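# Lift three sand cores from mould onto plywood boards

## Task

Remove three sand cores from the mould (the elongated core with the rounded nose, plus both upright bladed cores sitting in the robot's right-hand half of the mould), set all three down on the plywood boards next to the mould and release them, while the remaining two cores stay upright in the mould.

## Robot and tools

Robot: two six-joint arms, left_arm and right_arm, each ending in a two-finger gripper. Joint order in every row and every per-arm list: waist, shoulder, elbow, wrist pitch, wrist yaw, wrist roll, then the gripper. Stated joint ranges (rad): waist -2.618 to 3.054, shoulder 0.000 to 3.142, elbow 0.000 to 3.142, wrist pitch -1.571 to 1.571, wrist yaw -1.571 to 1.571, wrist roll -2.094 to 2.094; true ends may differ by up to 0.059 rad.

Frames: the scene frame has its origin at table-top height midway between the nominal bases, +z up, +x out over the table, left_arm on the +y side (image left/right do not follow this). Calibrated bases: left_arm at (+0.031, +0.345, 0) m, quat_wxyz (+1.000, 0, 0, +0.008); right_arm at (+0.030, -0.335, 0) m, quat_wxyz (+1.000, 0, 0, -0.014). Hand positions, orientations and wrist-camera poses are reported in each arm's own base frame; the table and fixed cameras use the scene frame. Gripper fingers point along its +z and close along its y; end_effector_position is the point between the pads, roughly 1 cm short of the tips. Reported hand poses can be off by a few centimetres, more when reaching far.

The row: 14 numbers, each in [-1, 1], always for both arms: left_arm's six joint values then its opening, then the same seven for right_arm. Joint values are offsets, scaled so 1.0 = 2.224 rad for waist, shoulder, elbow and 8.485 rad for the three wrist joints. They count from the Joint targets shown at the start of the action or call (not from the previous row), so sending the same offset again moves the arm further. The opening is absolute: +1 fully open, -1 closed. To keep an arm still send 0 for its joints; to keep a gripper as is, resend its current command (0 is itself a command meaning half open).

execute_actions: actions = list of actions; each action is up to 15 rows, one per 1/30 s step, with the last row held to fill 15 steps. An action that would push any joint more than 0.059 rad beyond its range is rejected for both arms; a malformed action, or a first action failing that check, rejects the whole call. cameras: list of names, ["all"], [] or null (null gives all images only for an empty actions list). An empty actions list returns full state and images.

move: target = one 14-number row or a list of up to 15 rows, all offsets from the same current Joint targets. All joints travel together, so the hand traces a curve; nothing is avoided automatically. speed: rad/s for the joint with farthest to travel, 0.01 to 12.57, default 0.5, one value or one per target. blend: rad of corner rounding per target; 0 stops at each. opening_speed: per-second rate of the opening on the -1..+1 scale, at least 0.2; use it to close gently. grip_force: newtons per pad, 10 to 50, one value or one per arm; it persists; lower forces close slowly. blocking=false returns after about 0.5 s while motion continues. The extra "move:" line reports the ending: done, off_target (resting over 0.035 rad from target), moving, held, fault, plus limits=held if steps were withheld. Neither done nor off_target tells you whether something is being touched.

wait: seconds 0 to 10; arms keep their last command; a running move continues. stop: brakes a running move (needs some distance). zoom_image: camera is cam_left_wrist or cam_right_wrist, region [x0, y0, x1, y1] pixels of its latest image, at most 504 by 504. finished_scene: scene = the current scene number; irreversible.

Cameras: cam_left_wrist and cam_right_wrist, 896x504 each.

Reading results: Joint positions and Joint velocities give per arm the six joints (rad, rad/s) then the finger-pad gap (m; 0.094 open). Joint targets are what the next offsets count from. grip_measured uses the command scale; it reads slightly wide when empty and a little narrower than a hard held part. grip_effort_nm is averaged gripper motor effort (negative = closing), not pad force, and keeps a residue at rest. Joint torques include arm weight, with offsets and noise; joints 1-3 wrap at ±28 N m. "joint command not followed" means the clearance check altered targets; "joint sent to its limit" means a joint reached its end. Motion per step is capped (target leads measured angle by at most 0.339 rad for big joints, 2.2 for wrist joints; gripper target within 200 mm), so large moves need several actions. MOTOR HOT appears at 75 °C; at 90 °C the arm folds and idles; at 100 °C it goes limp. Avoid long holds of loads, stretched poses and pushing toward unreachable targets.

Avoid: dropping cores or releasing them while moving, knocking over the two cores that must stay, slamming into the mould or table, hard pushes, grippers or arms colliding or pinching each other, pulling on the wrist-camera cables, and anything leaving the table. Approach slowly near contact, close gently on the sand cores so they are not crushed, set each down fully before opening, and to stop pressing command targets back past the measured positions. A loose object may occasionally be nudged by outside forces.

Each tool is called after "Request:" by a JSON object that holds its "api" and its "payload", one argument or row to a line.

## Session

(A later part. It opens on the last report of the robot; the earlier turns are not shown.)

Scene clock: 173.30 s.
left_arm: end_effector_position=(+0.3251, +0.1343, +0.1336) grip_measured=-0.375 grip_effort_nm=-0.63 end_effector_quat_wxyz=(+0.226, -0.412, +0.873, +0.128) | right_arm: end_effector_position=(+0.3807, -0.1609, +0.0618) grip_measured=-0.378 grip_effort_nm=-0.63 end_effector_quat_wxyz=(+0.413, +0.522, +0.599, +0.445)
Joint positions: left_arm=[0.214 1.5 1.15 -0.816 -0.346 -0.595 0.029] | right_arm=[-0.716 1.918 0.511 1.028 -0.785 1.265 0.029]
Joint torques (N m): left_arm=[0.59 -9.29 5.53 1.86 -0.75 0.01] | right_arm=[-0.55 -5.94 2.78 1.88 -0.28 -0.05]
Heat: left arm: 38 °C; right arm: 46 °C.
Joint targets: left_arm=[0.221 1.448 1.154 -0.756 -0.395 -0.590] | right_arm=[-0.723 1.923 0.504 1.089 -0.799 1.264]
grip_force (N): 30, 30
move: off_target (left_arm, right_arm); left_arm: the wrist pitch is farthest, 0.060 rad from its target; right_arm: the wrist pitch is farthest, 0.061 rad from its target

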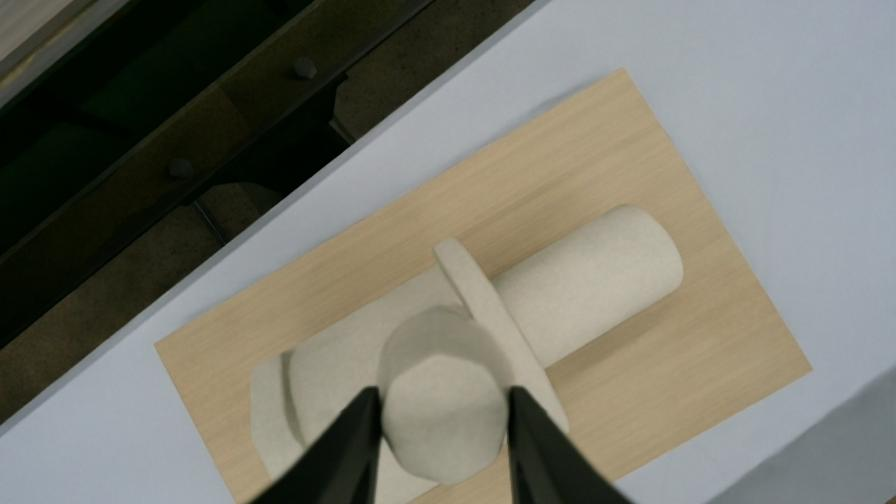

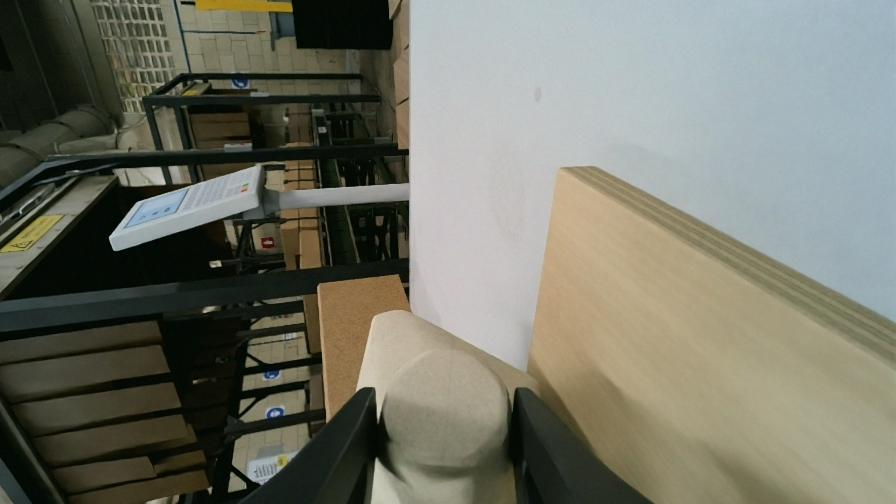

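Request:
{"api": "move", "payload": {
  "target": [0,0,0,0,0,0,-0.2,0,0.0292,-0.0022,0.0082,0,0.0212,-0.6],
  "cameras": ["all"],
  "speed": 0.1,
  "opening_speed": 0.2
}}

Scene clock: 181.30 s.
left_arm: end_effector_position=(+0.3322, +0.1409, +0.1472) grip_measured=-0.202 grip_effort_nm=0.13 end_effector_quat_wxyz=(+0.259, -0.416, +0.861, +0.134) | right_arm: end_effector_position=(+0.3814, -0.1610, +0.0545) grip_measured=-0.378 grip_effort_nm=-0.63 end_effector_quat_wxyz=(+0.382, +0.563, +0.552, +0.481)
Joint positions: left_arm=[0.215 1.477 1.15 -0.772 -0.374 -0.593 0.037] | right_arm=[-0.716 1.978 0.505 1.119 -0.789 1.438 0.029]
Joint torques (N m): left_arm=[0.51 -7.6 5.63 1.45 -0.45 -0.02] | right_arm=[-0.55 -5.82 2.58 1.73 -0.24 0.03]
Heat: left arm: 37 °C; right arm: 46 °C.
Joint targets: left_arm=[0.221 1.448 1.154 -0.756 -0.396 -0.590] | right_arm=[-0.723 1.988 0.500 1.159 -0.799 1.444]
grip_force (N): 30, 30
move: off_target (right_arm); right_arm: the wrist pitch is farthest, 0.039 rad from its target

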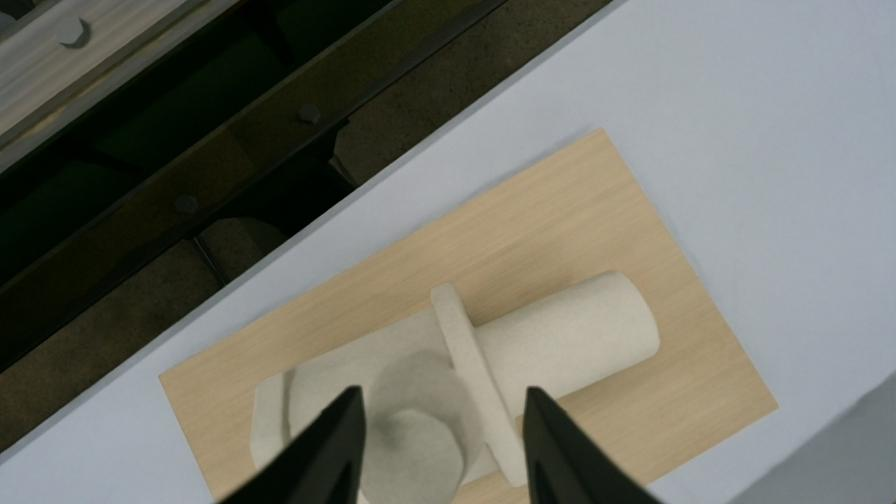

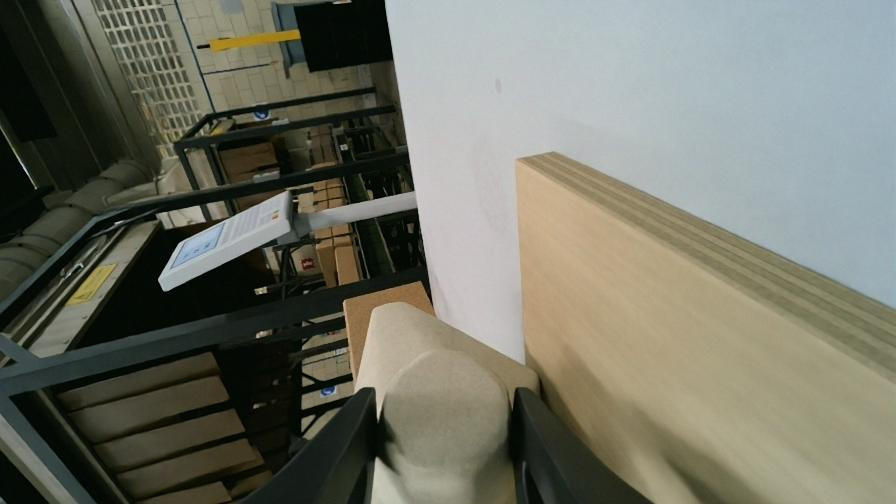

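Request:
{"api": "move", "payload": {
  "target": [0,0,0,0,0,0,0.3,0,0.0292,-0.0022,0.0082,0,0,-0.6],
  "cameras": ["all"],
  "speed": 0.1,
  "opening_speed": 0.25
}}

Scene clock: 186.67 s.
left_arm: end_effector_position=(+0.3322, +0.1409, +0.1472) grip_measured=+0.298 grip_effort_nm=0.13 end_effector_quat_wxyz=(+0.259, -0.415, +0.861, +0.134) | right_arm: end_effector_position=(+0.3831, -0.1616, +0.0526) grip_measured=-0.378 grip_effort_nm=-0.63 end_effector_quat_wxyz=(+0.396, +0.548, +0.553, +0.487)
Joint positions: left_arm=[0.215 1.477 1.15 -0.772 -0.374 -0.593 0.061] | right_arm=[-0.718 2.036 0.505 1.222 -0.801 1.444 0.029]
Joint torques (N m): left_arm=[0.49 -7.61 5.64 1.45 -0.42 0] | right_arm=[-0.36 -5.42 1.94 1.42 -0.11 -0.04]
Heat: left arm: 37 °C; right arm: 45 °C.
Joint targets: left_arm=[0.221 1.448 1.154 -0.756 -0.396 -0.590] | right_arm=[-0.722 2.053 0.495 1.228 -0.799 1.444]
grip_force (N): 30, 30
move: done

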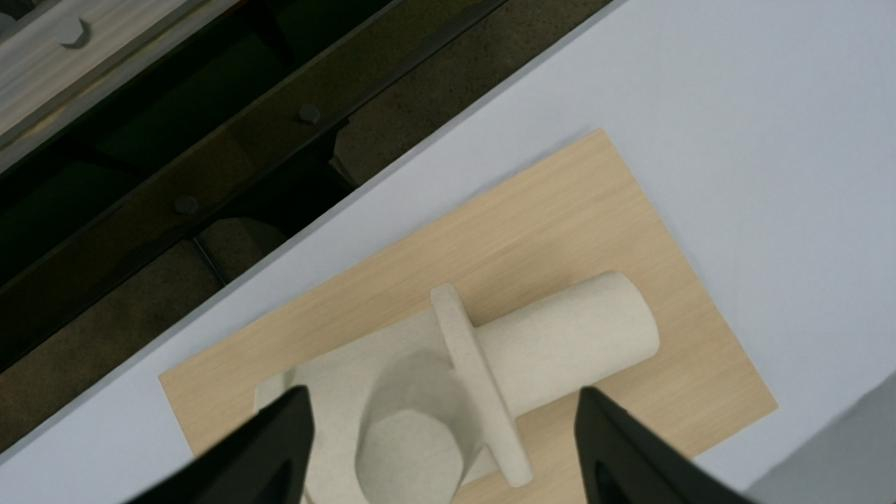

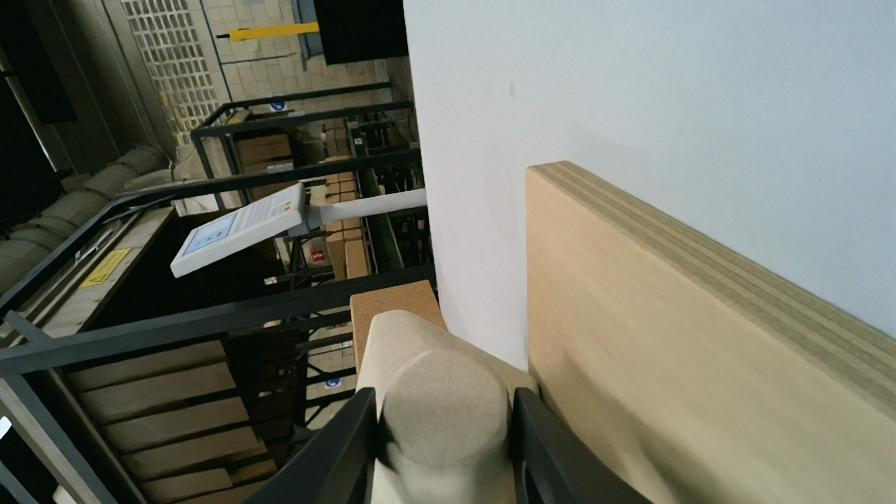

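Request:
{"api": "move", "payload": {
  "target": [
    [0,0.0135,0.1106,-0.0314,0,0,1,0,0,0,0,0,0,-0.6],
    [0,0.0342,0.2032,-0.05,0,0,1,0,0,0,0,0,0,-0.6],
    [-0.5306,-0.2981,-0.1767,0.0803,0.0467,0.0695,1,0,0,0,0,0,0,-0.6]
  ],
  "cameras": ["all"],
  "speed": [0.3,0.5,1.0],
  "blend": 0.03,
  "opening_speed": 1.0
}}

Request:
{"api": "zoom_image", "payload": {
  "camera": "cam_left_wrist",
  "region": [480, 100, 720, 300]
}}

Scene clock: 195.53 s.
left_arm: end_effector_position=(+0.1937, -0.2682, +0.3305) grip_measured=+0.998 grip_effort_nm=0.11 end_effector_quat_wxyz=(+0.589, +0.339, +0.668, -0.304) | right_arm: end_effector_position=(+0.3831, -0.1616, +0.0526) grip_measured=-0.378 grip_effort_nm=-0.63 end_effector_quat_wxyz=(+0.396, +0.548, +0.553, +0.487)
Joint positions: left_arm=[-0.952 0.797 0.772 -0.098 -0.007 -0.008 0.094] | right_arm=[-0.718 2.036 0.505 1.222 -0.801 1.444 0.029]
Joint torques (N m): left_arm=[-0.5 -1.57 4.94 2.43 0.11 0] | right_arm=[-0.38 -5.41 1.95 1.42 -0.11 -0.03]
Heat: left arm: 36 °C; right arm: 44 °C.
Joint targets: left_arm=[-0.959 0.785 0.761 -0.075 0.001 0.000] | right_arm=[-0.722 2.053 0.495 1.228 -0.799 1.444]
grip_force (N): 30, 30
move: done

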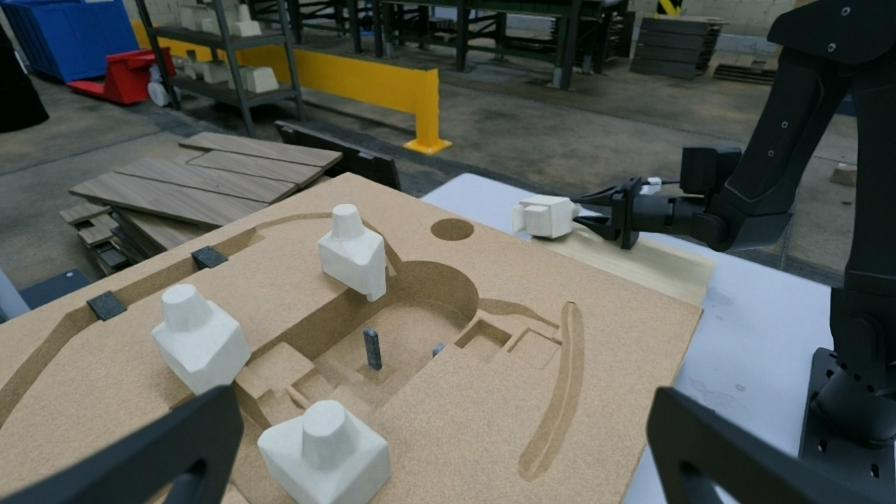

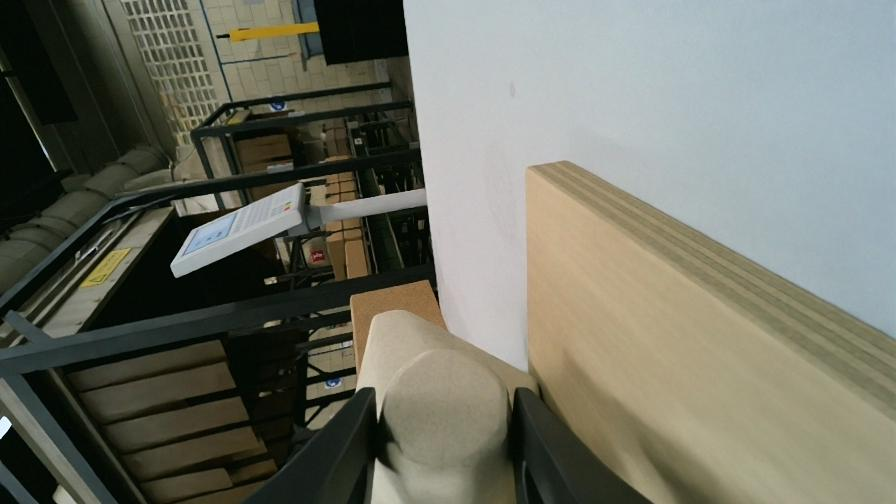

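Scaled by 2.100.

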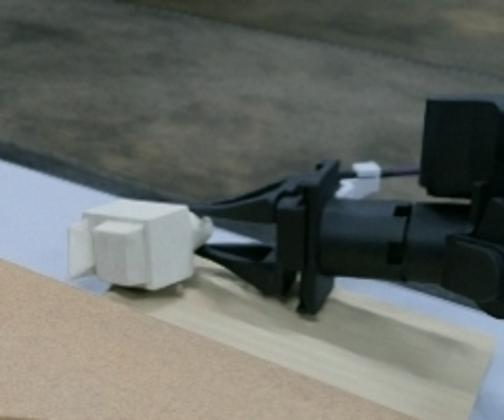

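Request:
{"api": "move", "payload": {
  "target": [0,0,0,0,0,0,1,0,0,0,0,0,0,-0.2],
  "cameras": ["all"],
  "opening_speed": 0.2
}}

Request:
{"api": "zoom_image", "payload": {
  "camera": "cam_left_wrist",
  "region": [480, 140, 640, 300]
}}

Scene clock: 200.73 s.
left_arm: end_effector_position=(+0.1937, -0.2682, +0.3306) grip_measured=+0.998 grip_effort_nm=0.12 end_effector_quat_wxyz=(+0.589, +0.339, +0.668, -0.304) | right_arm: end_effector_position=(+0.3830, -0.1615, +0.0520) grip_measured=-0.203 grip_effort_nm=0.17 end_effector_quat_wxyz=(+0.395, +0.549, +0.552, +0.487)
Joint positions: left_arm=[-0.952 0.797 0.772 -0.098 -0.007 -0.008 0.094] | right_arm=[-0.718 2.038 0.505 1.223 -0.801 1.446 0.037]
Joint torques (N m): left_arm=[-0.5 -1.61 4.96 2.47 0.11 0.04] | right_arm=[-0.36 -5.56 1.95 1.41 -0.11 -0.06]
Heat: left arm: 36 °C; right arm: 43 °C.
Joint targets: left_arm=[-0.959 0.785 0.761 -0.075 0.001 0.000] | right_arm=[-0.722 2.053 0.495 1.228 -0.799 1.444]
grip_force (N): 30, 30
move: done

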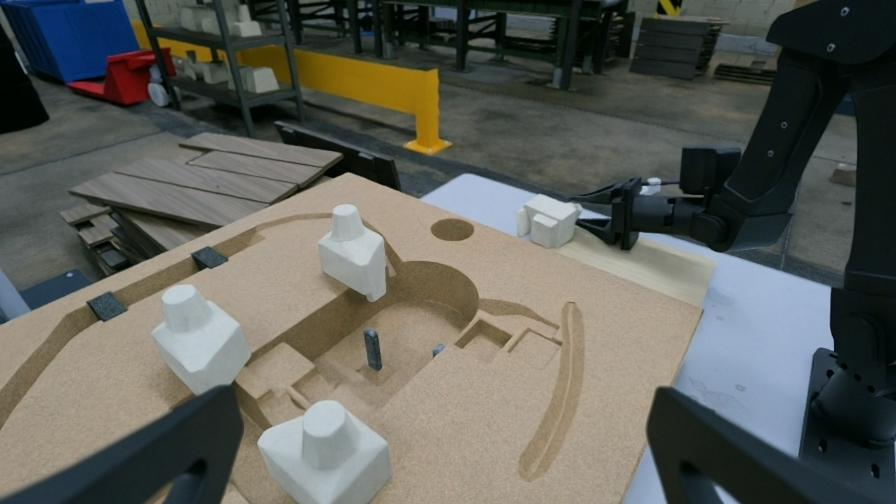

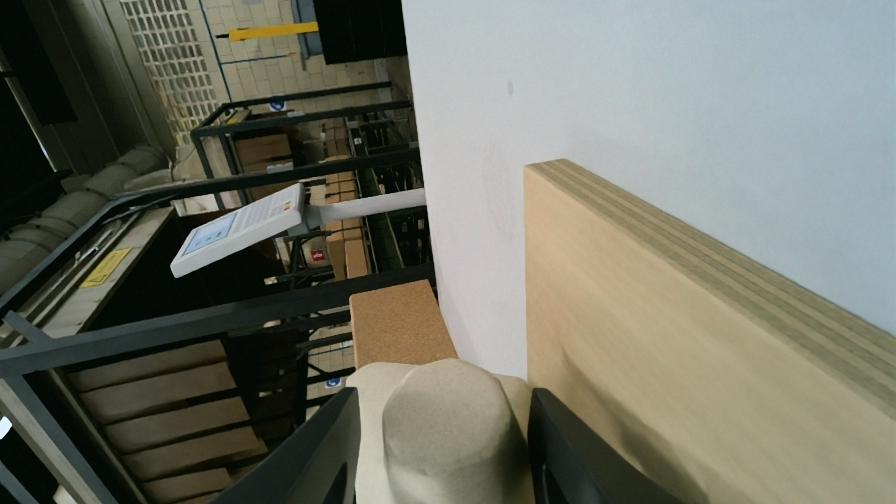

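Scaled by 3.150.

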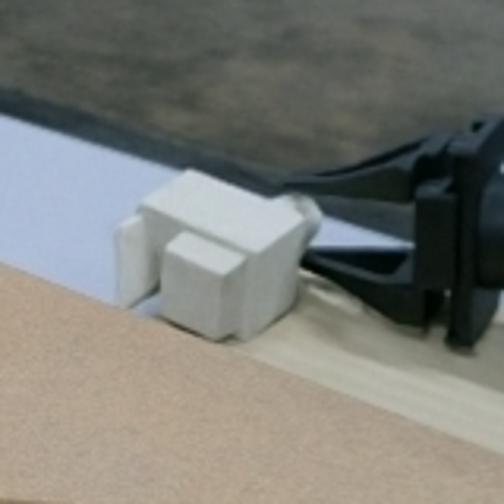

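Request:
{"api": "move", "payload": {
  "target": [
    [0,0,0,0,0,0,1,0,0,0,0,0,0,-0.6],
    [0,0,0,0,0,0,1,0,-0.045,0.0067,-0.006,0,0,-0.6],
    [0,0,0,0,0,0,1,-0.0423,-0.0742,-0.0378,0,-0.0126,-0.0055,-0.6]
  ],
  "cameras": ["all"],
  "speed": 0.15,
  "opening_speed": 0.5
}}

Request:
{"api": "zoom_image", "payload": {
  "camera": "cam_left_wrist",
  "region": [480, 140, 680, 320]
}}

Scene clock: 217.17 s.
left_arm: end_effector_position=(+0.1937, -0.2682, +0.3306) grip_measured=+0.998 grip_effort_nm=0.12 end_effector_quat_wxyz=(+0.589, +0.339, +0.668, -0.304) | right_arm: end_effector_position=(+0.3481, -0.1633, +0.0562) grip_measured=-0.342 grip_effort_nm=-0.63 end_effector_quat_wxyz=(+0.387, +0.561, +0.550, +0.483)
Joint positions: left_arm=[-0.952 0.797 0.772 -0.098 -0.007 -0.008 0.094] | right_arm=[-0.81 1.93 0.41 1.147 -0.874 1.399 0.031]
Joint torques (N m): left_arm=[-0.46 -1.63 4.97 2.46 0.12 0.02] | right_arm=[-0.62 -9.47 2.78 2.09 -0.47 -0.05]
Heat: left arm: 37 °C; right arm: 43 °C.
Joint targets: left_arm=[-0.959 0.785 0.761 -0.075 0.001 0.000] | right_arm=[-0.817 1.888 0.411 1.228 -0.906 1.397]
grip_force (N): 30, 30
move: off_target (right_arm); right_arm: the wrist pitch is farthest, 0.081 rad from its target

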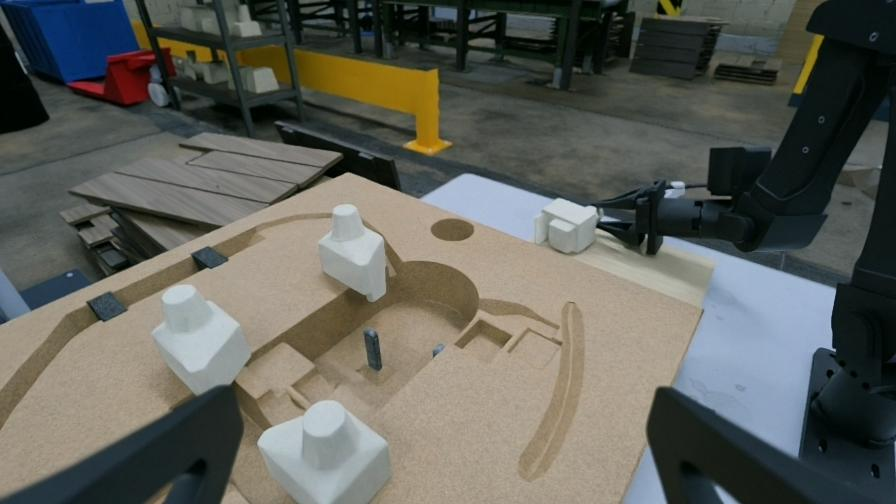

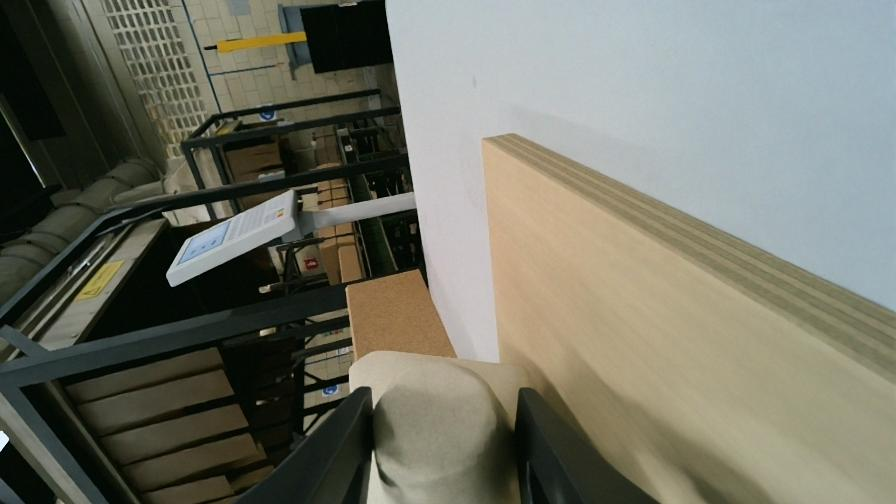

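Scaled by 2.520.

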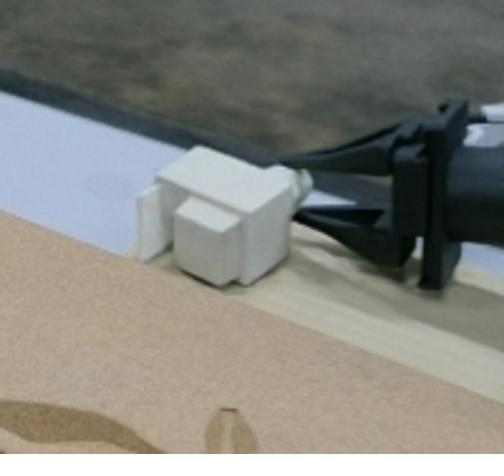

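Request:
{"api": "move", "payload": {
  "target": [
    [0,0,0,0,0,0,1,0,0.0135,0,0.0024,0,0,-0.6],
    [0,0,0,0,0,0,1,0,0.0135,0,0.0024,0,0,-0.2]
  ],
  "cameras": ["all"],
  "speed": 0.1,
  "opening_speed": 0.2
}}

Request:
{"api": "zoom_image", "payload": {
  "camera": "cam_left_wrist",
  "region": [480, 140, 680, 320]
}}

Scene clock: 223.13 s.
left_arm: end_effector_position=(+0.1937, -0.2682, +0.3306) grip_measured=+0.998 grip_effort_nm=0.12 end_effector_quat_wxyz=(+0.589, +0.339, +0.668, -0.304) | right_arm: end_effector_position=(+0.3499, -0.1622, +0.0646) grip_measured=-0.203 grip_effort_nm=0.17 end_effector_quat_wxyz=(+0.400, +0.543, +0.554, +0.489)
Joint positions: left_arm=[-0.952 0.797 0.772 -0.098 -0.007 -0.008 0.094] | right_arm=[-0.81 1.93 0.41 1.191 -0.893 1.4 0.037]
Joint torques (N m): left_arm=[-0.54 -1.58 5.03 2.45 0.1 0.05] | right_arm=[-0.62 -6.94 2.76 1.86 -0.27 -0.07]
Heat: left arm: 38 °C; right arm: 44 °C.
Joint targets: left_arm=[-0.959 0.785 0.761 -0.075 0.001 0.000] | right_arm=[-0.817 1.918 0.411 1.249 -0.906 1.397]
grip_force (N): 30, 30
move: off_target (right_arm); target 2's new numbers were sent with right_arm's wrist pitch 0.089 rad from that target; right_arm: the wrist pitch is farthest, 0.058 rad from its target

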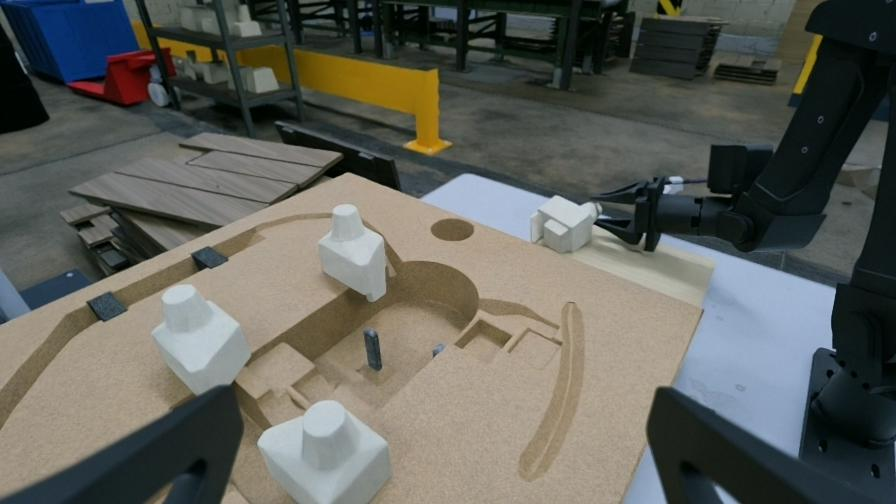

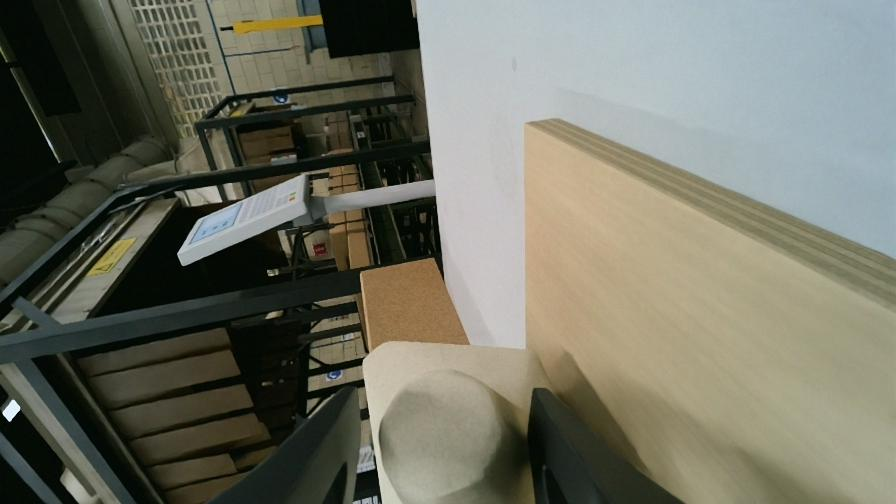

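Scaled by 2.520.

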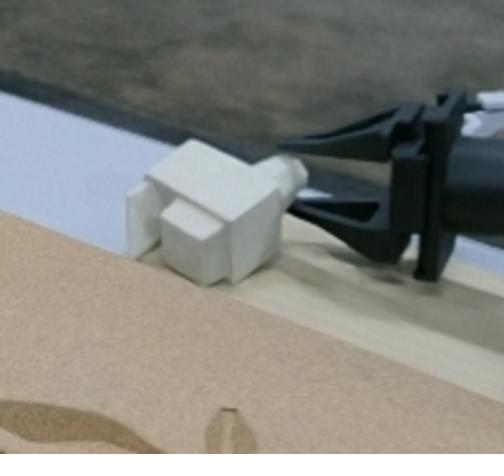

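Request:
{"api": "move", "payload": {
  "target": [
    [0,0,0,0,0,0,1,0,0.025,0,0.002,0,0,-0.2],
    [0,0,0,0,0,0,1,0,0.025,0,0.002,0,0,0.1]
  ],
  "cameras": ["all"],
  "speed": 0.1,
  "opening_speed": 0.2
}}

Request:
{"api": "zoom_image", "payload": {
  "camera": "cam_left_wrist",
  "region": [480, 140, 680, 320]
}}

Scene clock: 228.90 s.
left_arm: end_effector_position=(+0.1937, -0.2682, +0.3306) grip_measured=+0.998 grip_effort_nm=0.12 end_effector_quat_wxyz=(+0.589, +0.339, +0.668, -0.304) | right_arm: end_effector_position=(+0.3499, -0.1619, +0.0587) grip_measured=+0.097 grip_effort_nm=0.18 end_effector_quat_wxyz=(+0.399, +0.543, +0.554, +0.489)
Joint positions: left_arm=[-0.952 0.797 0.772 -0.098 -0.007 -0.008 0.094] | right_arm=[-0.81 1.966 0.41 1.226 -0.894 1.401 0.052]
Joint torques (N m): left_arm=[-0.46 -1.65 5.04 2.46 0.1 0.01] | right_arm=[-0.61 -5.48 2.62 1.69 -0.25 -0.08]
Heat: left arm: 38 °C; right arm: 45 °C.
Joint targets: left_arm=[-0.959 0.785 0.761 -0.075 0.001 0.000] | right_arm=[-0.817 1.974 0.411 1.265 -0.906 1.397]
grip_force (N): 30, 30
move: off_target (right_arm); target 2's new numbers were sent with right_arm's wrist pitch 0.045 rad from that target; right_arm: the wrist pitch is farthest, 0.040 rad from its target

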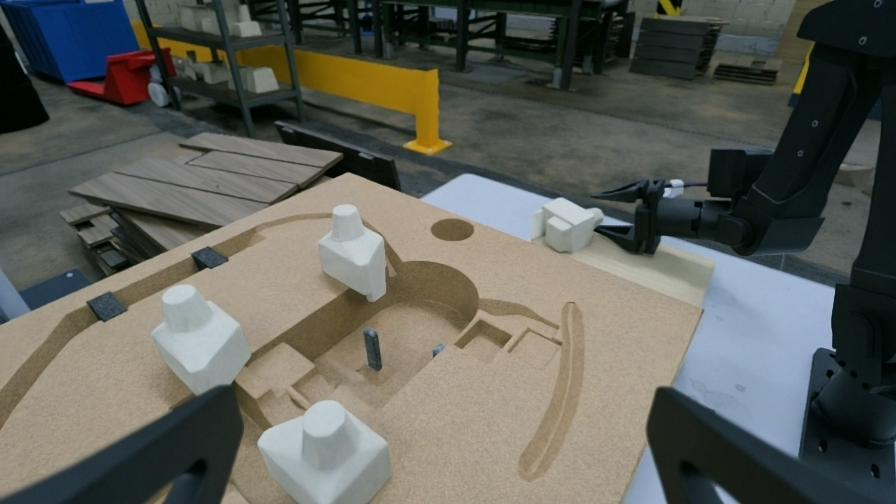

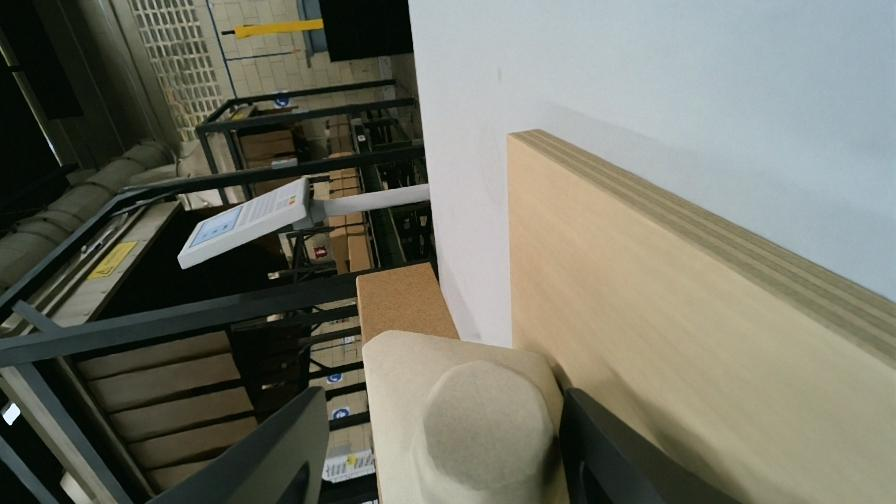

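Scaled by 2.520.

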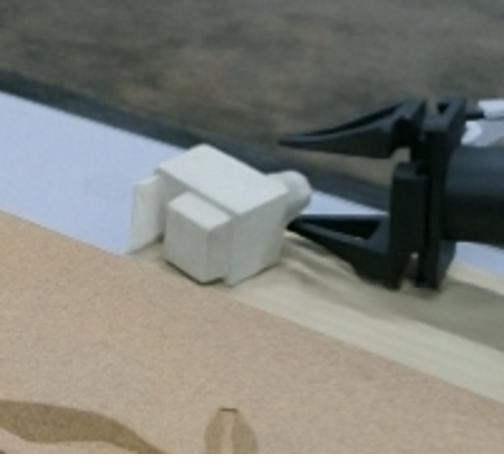

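Request:
{"api": "move", "payload": {
  "target": [
    [0,0,0,0,0,0,1,0,0,0,0,0,0,0.1],
    [0,0,0,0,0,0,1,0,0,0,0,0,0,0.4]
  ],
  "cameras": ["all"],
  "speed": 0.3,
  "opening_speed": 0.3
}}

Request:
{"api": "zoom_image", "payload": {
  "camera": "cam_left_wrist",
  "region": [480, 140, 680, 320]
}}

Scene clock: 233.97 s.
left_arm: end_effector_position=(+0.1937, -0.2682, +0.3306) grip_measured=+0.998 grip_effort_nm=0.11 end_effector_quat_wxyz=(+0.589, +0.339, +0.668, -0.304) | right_arm: end_effector_position=(+0.3507, -0.1622, +0.0625) grip_measured=+0.397 grip_effort_nm=0.19 end_effector_quat_wxyz=(+0.406, +0.536, +0.555, +0.490)
Joint positions: left_arm=[-0.952 0.797 0.772 -0.098 -0.007 -0.008 0.094] | right_arm=[-0.81 1.966 0.41 1.247 -0.898 1.401 0.066]
Joint torques (N m): left_arm=[-0.53 -1.63 4.98 2.46 0.11 0.02] | right_arm=[-0.61 -5.49 2.61 1.49 -0.22 -0.08]
Heat: left arm: 39 °C; right arm: 45 °C.
Joint targets: left_arm=[-0.959 0.785 0.761 -0.075 0.001 0.000] | right_arm=[-0.817 1.974 0.411 1.266 -0.906 1.397]
grip_force (N): 30, 30
move: done; target 2's new numbers were sent with right_arm's wrist pitch 0.039 rad from that target

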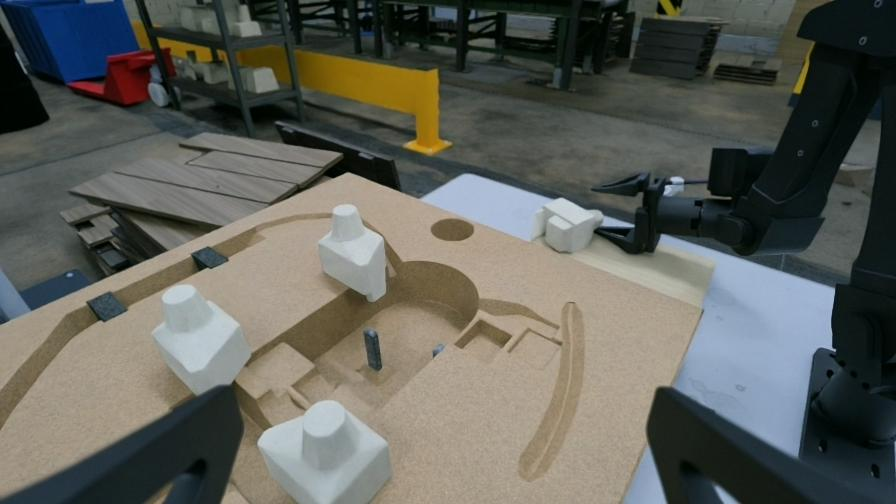

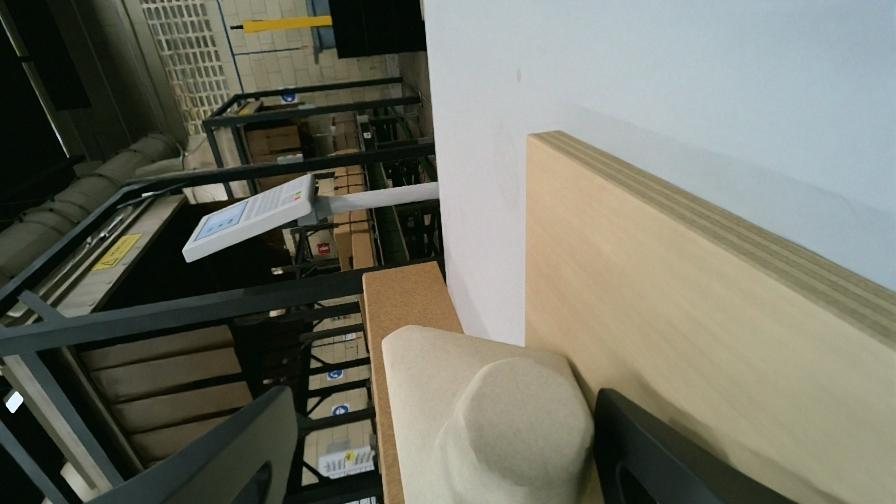

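Scaled by 2.520.

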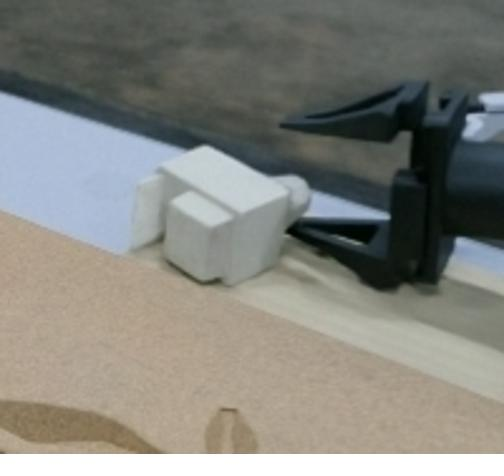

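Request:
{"api": "move", "payload": {
  "target": [0,0,0,0,0,0,1,-0.09,0,0,0,-0.006,0,0.4],
  "cameras": ["all"],
  "speed": 0.15
}}

Request:
{"api": "zoom_image", "payload": {
  "camera": "cam_left_wrist",
  "region": [480, 140, 680, 320]
}}

Scene clock: 238.17 s.
left_arm: end_effector_position=(+0.1937, -0.2682, +0.3306) grip_measured=+0.998 grip_effort_nm=0.12 end_effector_quat_wxyz=(+0.589, +0.339, +0.668, -0.304) | right_arm: end_effector_position=(+0.3128, -0.2185, +0.0642) grip_measured=+0.397 grip_effort_nm=0.17 end_effector_quat_wxyz=(+0.440, +0.575, +0.509, +0.466)
Joint positions: left_arm=[-0.952 0.797 0.772 -0.098 -0.007 -0.008 0.094] | right_arm=[-1.008 1.966 0.41 1.243 -0.951 1.403 0.066]
Joint torques (N m): left_arm=[-0.49 -1.58 4.98 2.48 0.11 0.03] | right_arm=[-0.81 -5.45 2.59 1.49 -0.19 -0.09]
Heat: left arm: 39 °C; right arm: 45 °C.
Joint targets: left_arm=[-0.959 0.785 0.761 -0.075 0.001 0.000] | right_arm=[-1.017 1.974 0.411 1.266 -0.957 1.397]
grip_force (N): 30, 30
move: done

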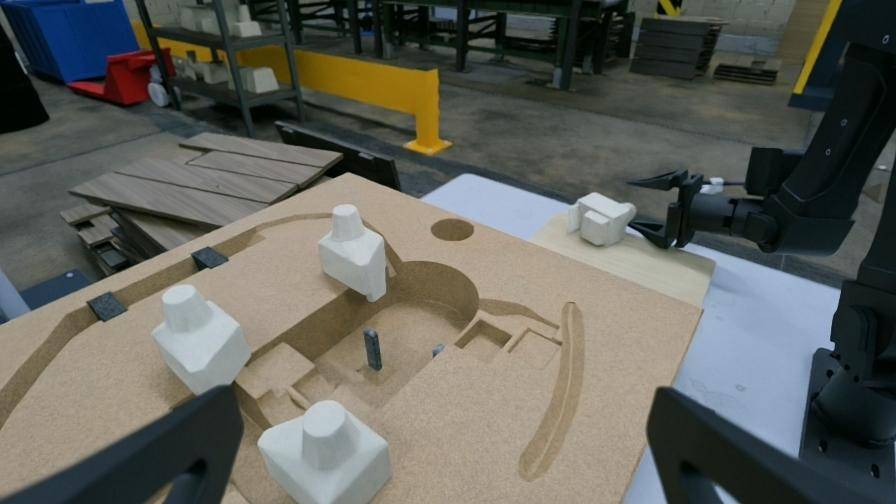

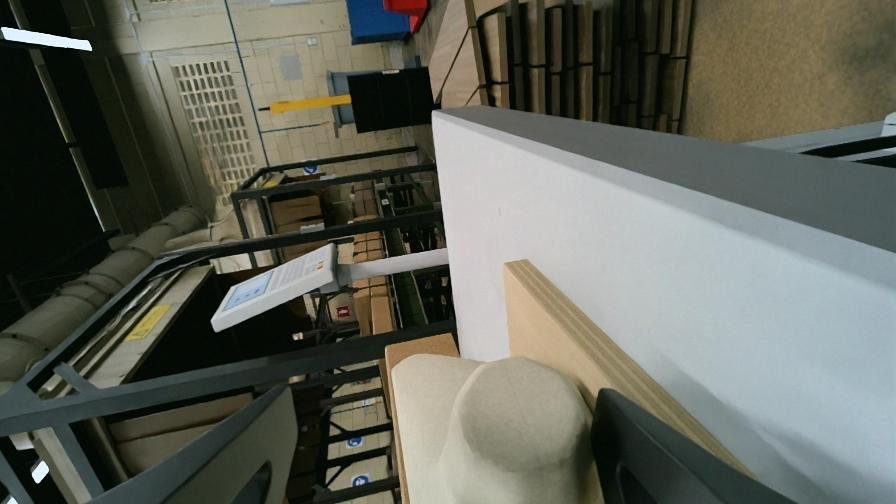

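Scaled by 2.520.

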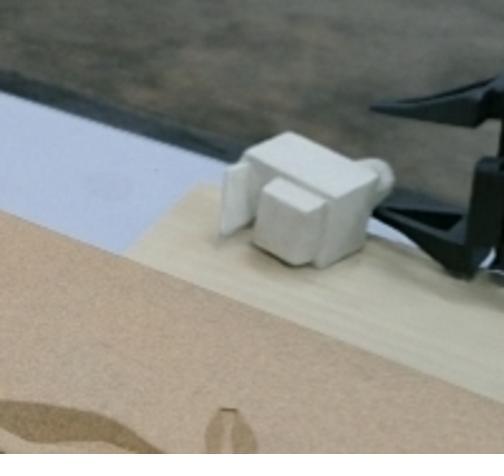

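Request:
{"api": "move", "payload": {
  "target": [
    [0,0,0,0,0,0,1,0,0,0,0,0,0,-0.6],
    [0,0,0,0,0,0,1,0,-0.045,0.0045,-0.006,0,0,-0.6],
    [0,0,0,0,0,0,1,0.1187,-0.0388,0.0165,-0.009,0.0136,0.0133,-0.6]
  ],
  "cameras": ["all"],
  "speed": 0.2,
  "opening_speed": 0.5
}}

Request:
{"api": "zoom_image", "payload": {
  "camera": "cam_left_wrist",
  "region": [480, 140, 680, 320]
}}

Scene clock: 259.63 s.
left_arm: end_effector_position=(+0.1937, -0.2682, +0.3306) grip_measured=+0.998 grip_effort_nm=0.11 end_effector_quat_wxyz=(+0.589, +0.339, +0.668, -0.304) | right_arm: end_effector_position=(+0.3599, -0.1557, +0.0655) grip_measured=-0.354 grip_effort_nm=-0.63 end_effector_quat_wxyz=(+0.373, +0.574, +0.529, +0.502)
Joint positions: left_arm=[-0.952 0.797 0.772 -0.098 -0.007 -0.008 0.094] | right_arm=[-0.76 1.912 0.421 1.158 -0.837 1.506 0.03]
Joint torques (N m): left_arm=[-0.47 -1.59 4.97 2.46 0.12 0.02] | right_arm=[0.57 -7.95 5.03 1.63 -0.18 -0.05]
Heat: left arm: 40 °C; right arm: 44 °C.
Joint targets: left_arm=[-0.959 0.785 0.761 -0.075 0.001 0.000] | right_arm=[-0.753 1.887 0.447 1.189 -0.841 1.510]
grip_force (N): 30, 30
move: done

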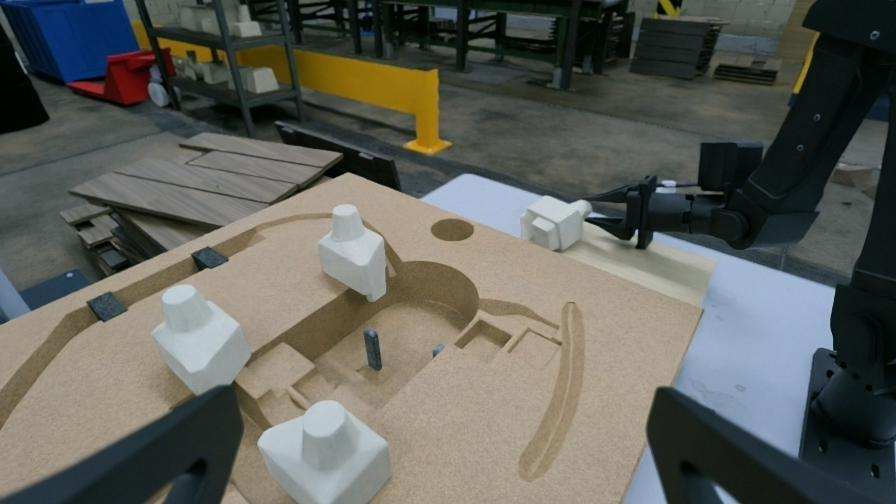

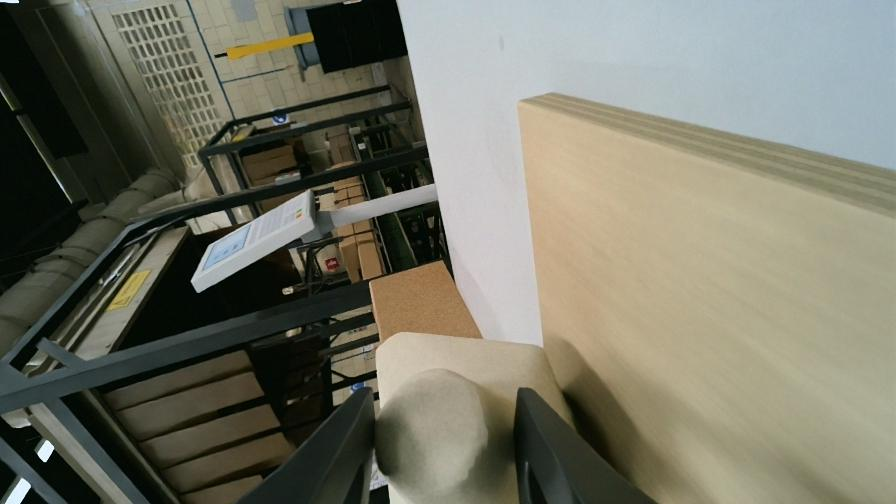

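Scaled by 2.520.

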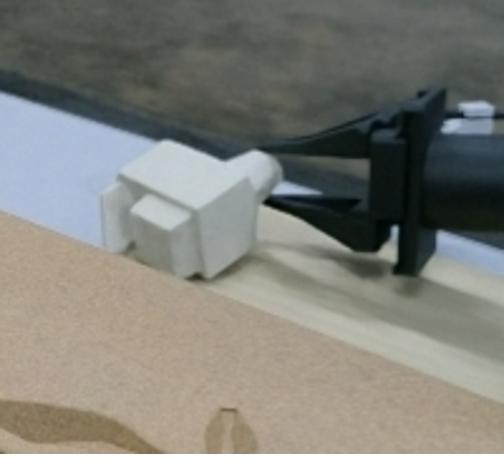

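Request:
{"api": "move", "payload": {
  "target": [0,0,0,0,0,0,1,0,0.0225,-0.0225,0.0083,0,0.0295,-0.6],
  "cameras": ["all"],
  "speed": 0.15
}}

Request:
{"api": "zoom_image", "payload": {
  "camera": "cam_left_wrist",
  "region": [480, 140, 680, 320]
}}

Scene clock: 266.83 s.
left_arm: end_effector_position=(+0.1938, -0.2682, +0.3307) grip_measured=+0.998 grip_effort_nm=0.12 end_effector_quat_wxyz=(+0.589, +0.339, +0.668, -0.304) | right_arm: end_effector_position=(+0.3564, -0.1537, +0.0592) grip_measured=-0.356 grip_effort_nm=-0.63 end_effector_quat_wxyz=(+0.308, +0.638, +0.452, +0.541)
Joint positions: left_arm=[-0.952 0.797 0.772 -0.097 -0.007 -0.008 0.094] | right_arm=[-0.76 1.933 0.401 1.194 -0.83 1.754 0.03]
Joint torques (N m): left_arm=[-0.47 -1.65 4.97 2.46 0.1 0.04] | right_arm=[0.58 -5.63 2.4 1.96 -0.25 0.03]
Heat: left arm: 40 °C; right arm: 45 °C.
Joint targets: left_arm=[-0.959 0.785 0.761 -0.075 0.001 0.000] | right_arm=[-0.753 1.937 0.397 1.260 -0.841 1.761]
grip_force (N): 30, 30
move: off_target (right_arm); right_arm: the wrist pitch is farthest, 0.065 rad from its target

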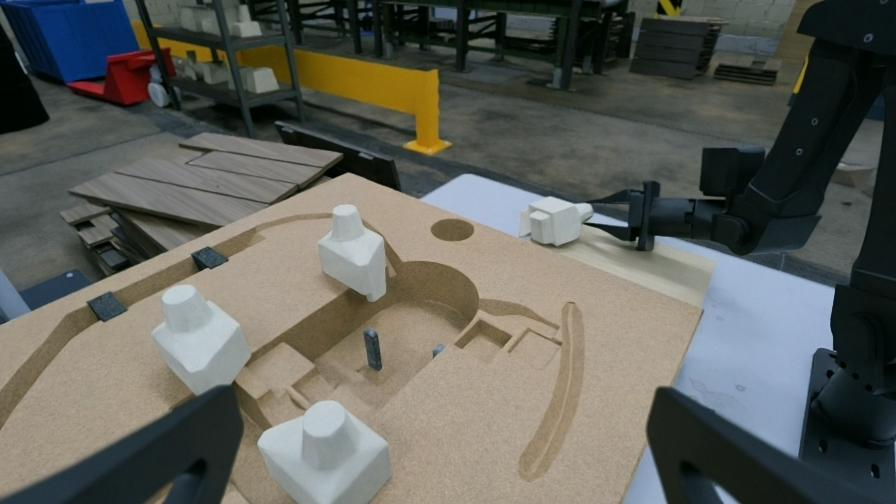

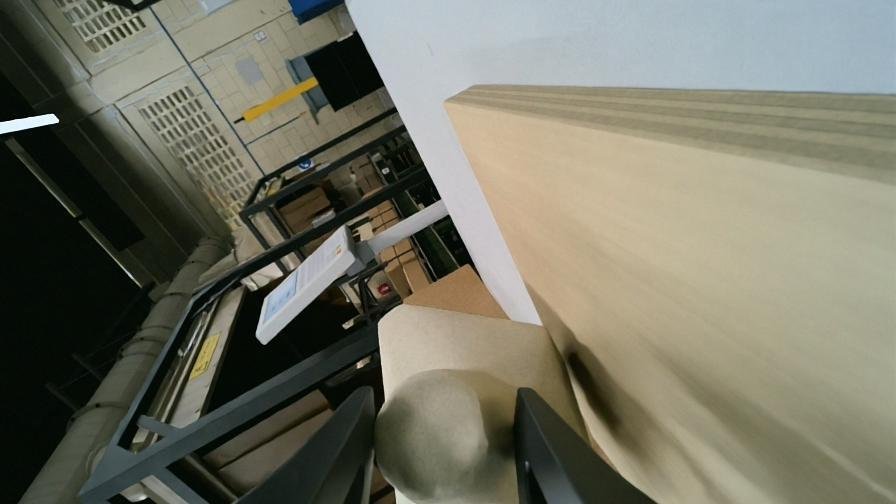

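Scaled by 2.520.

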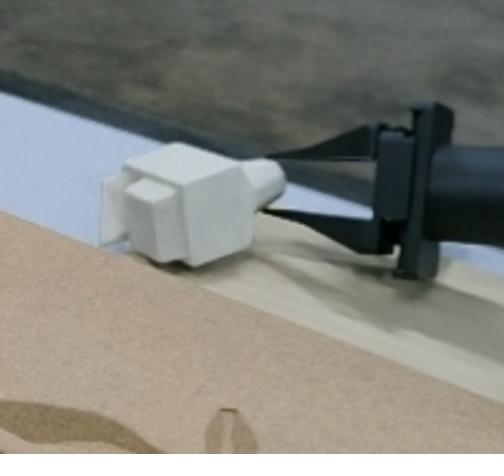

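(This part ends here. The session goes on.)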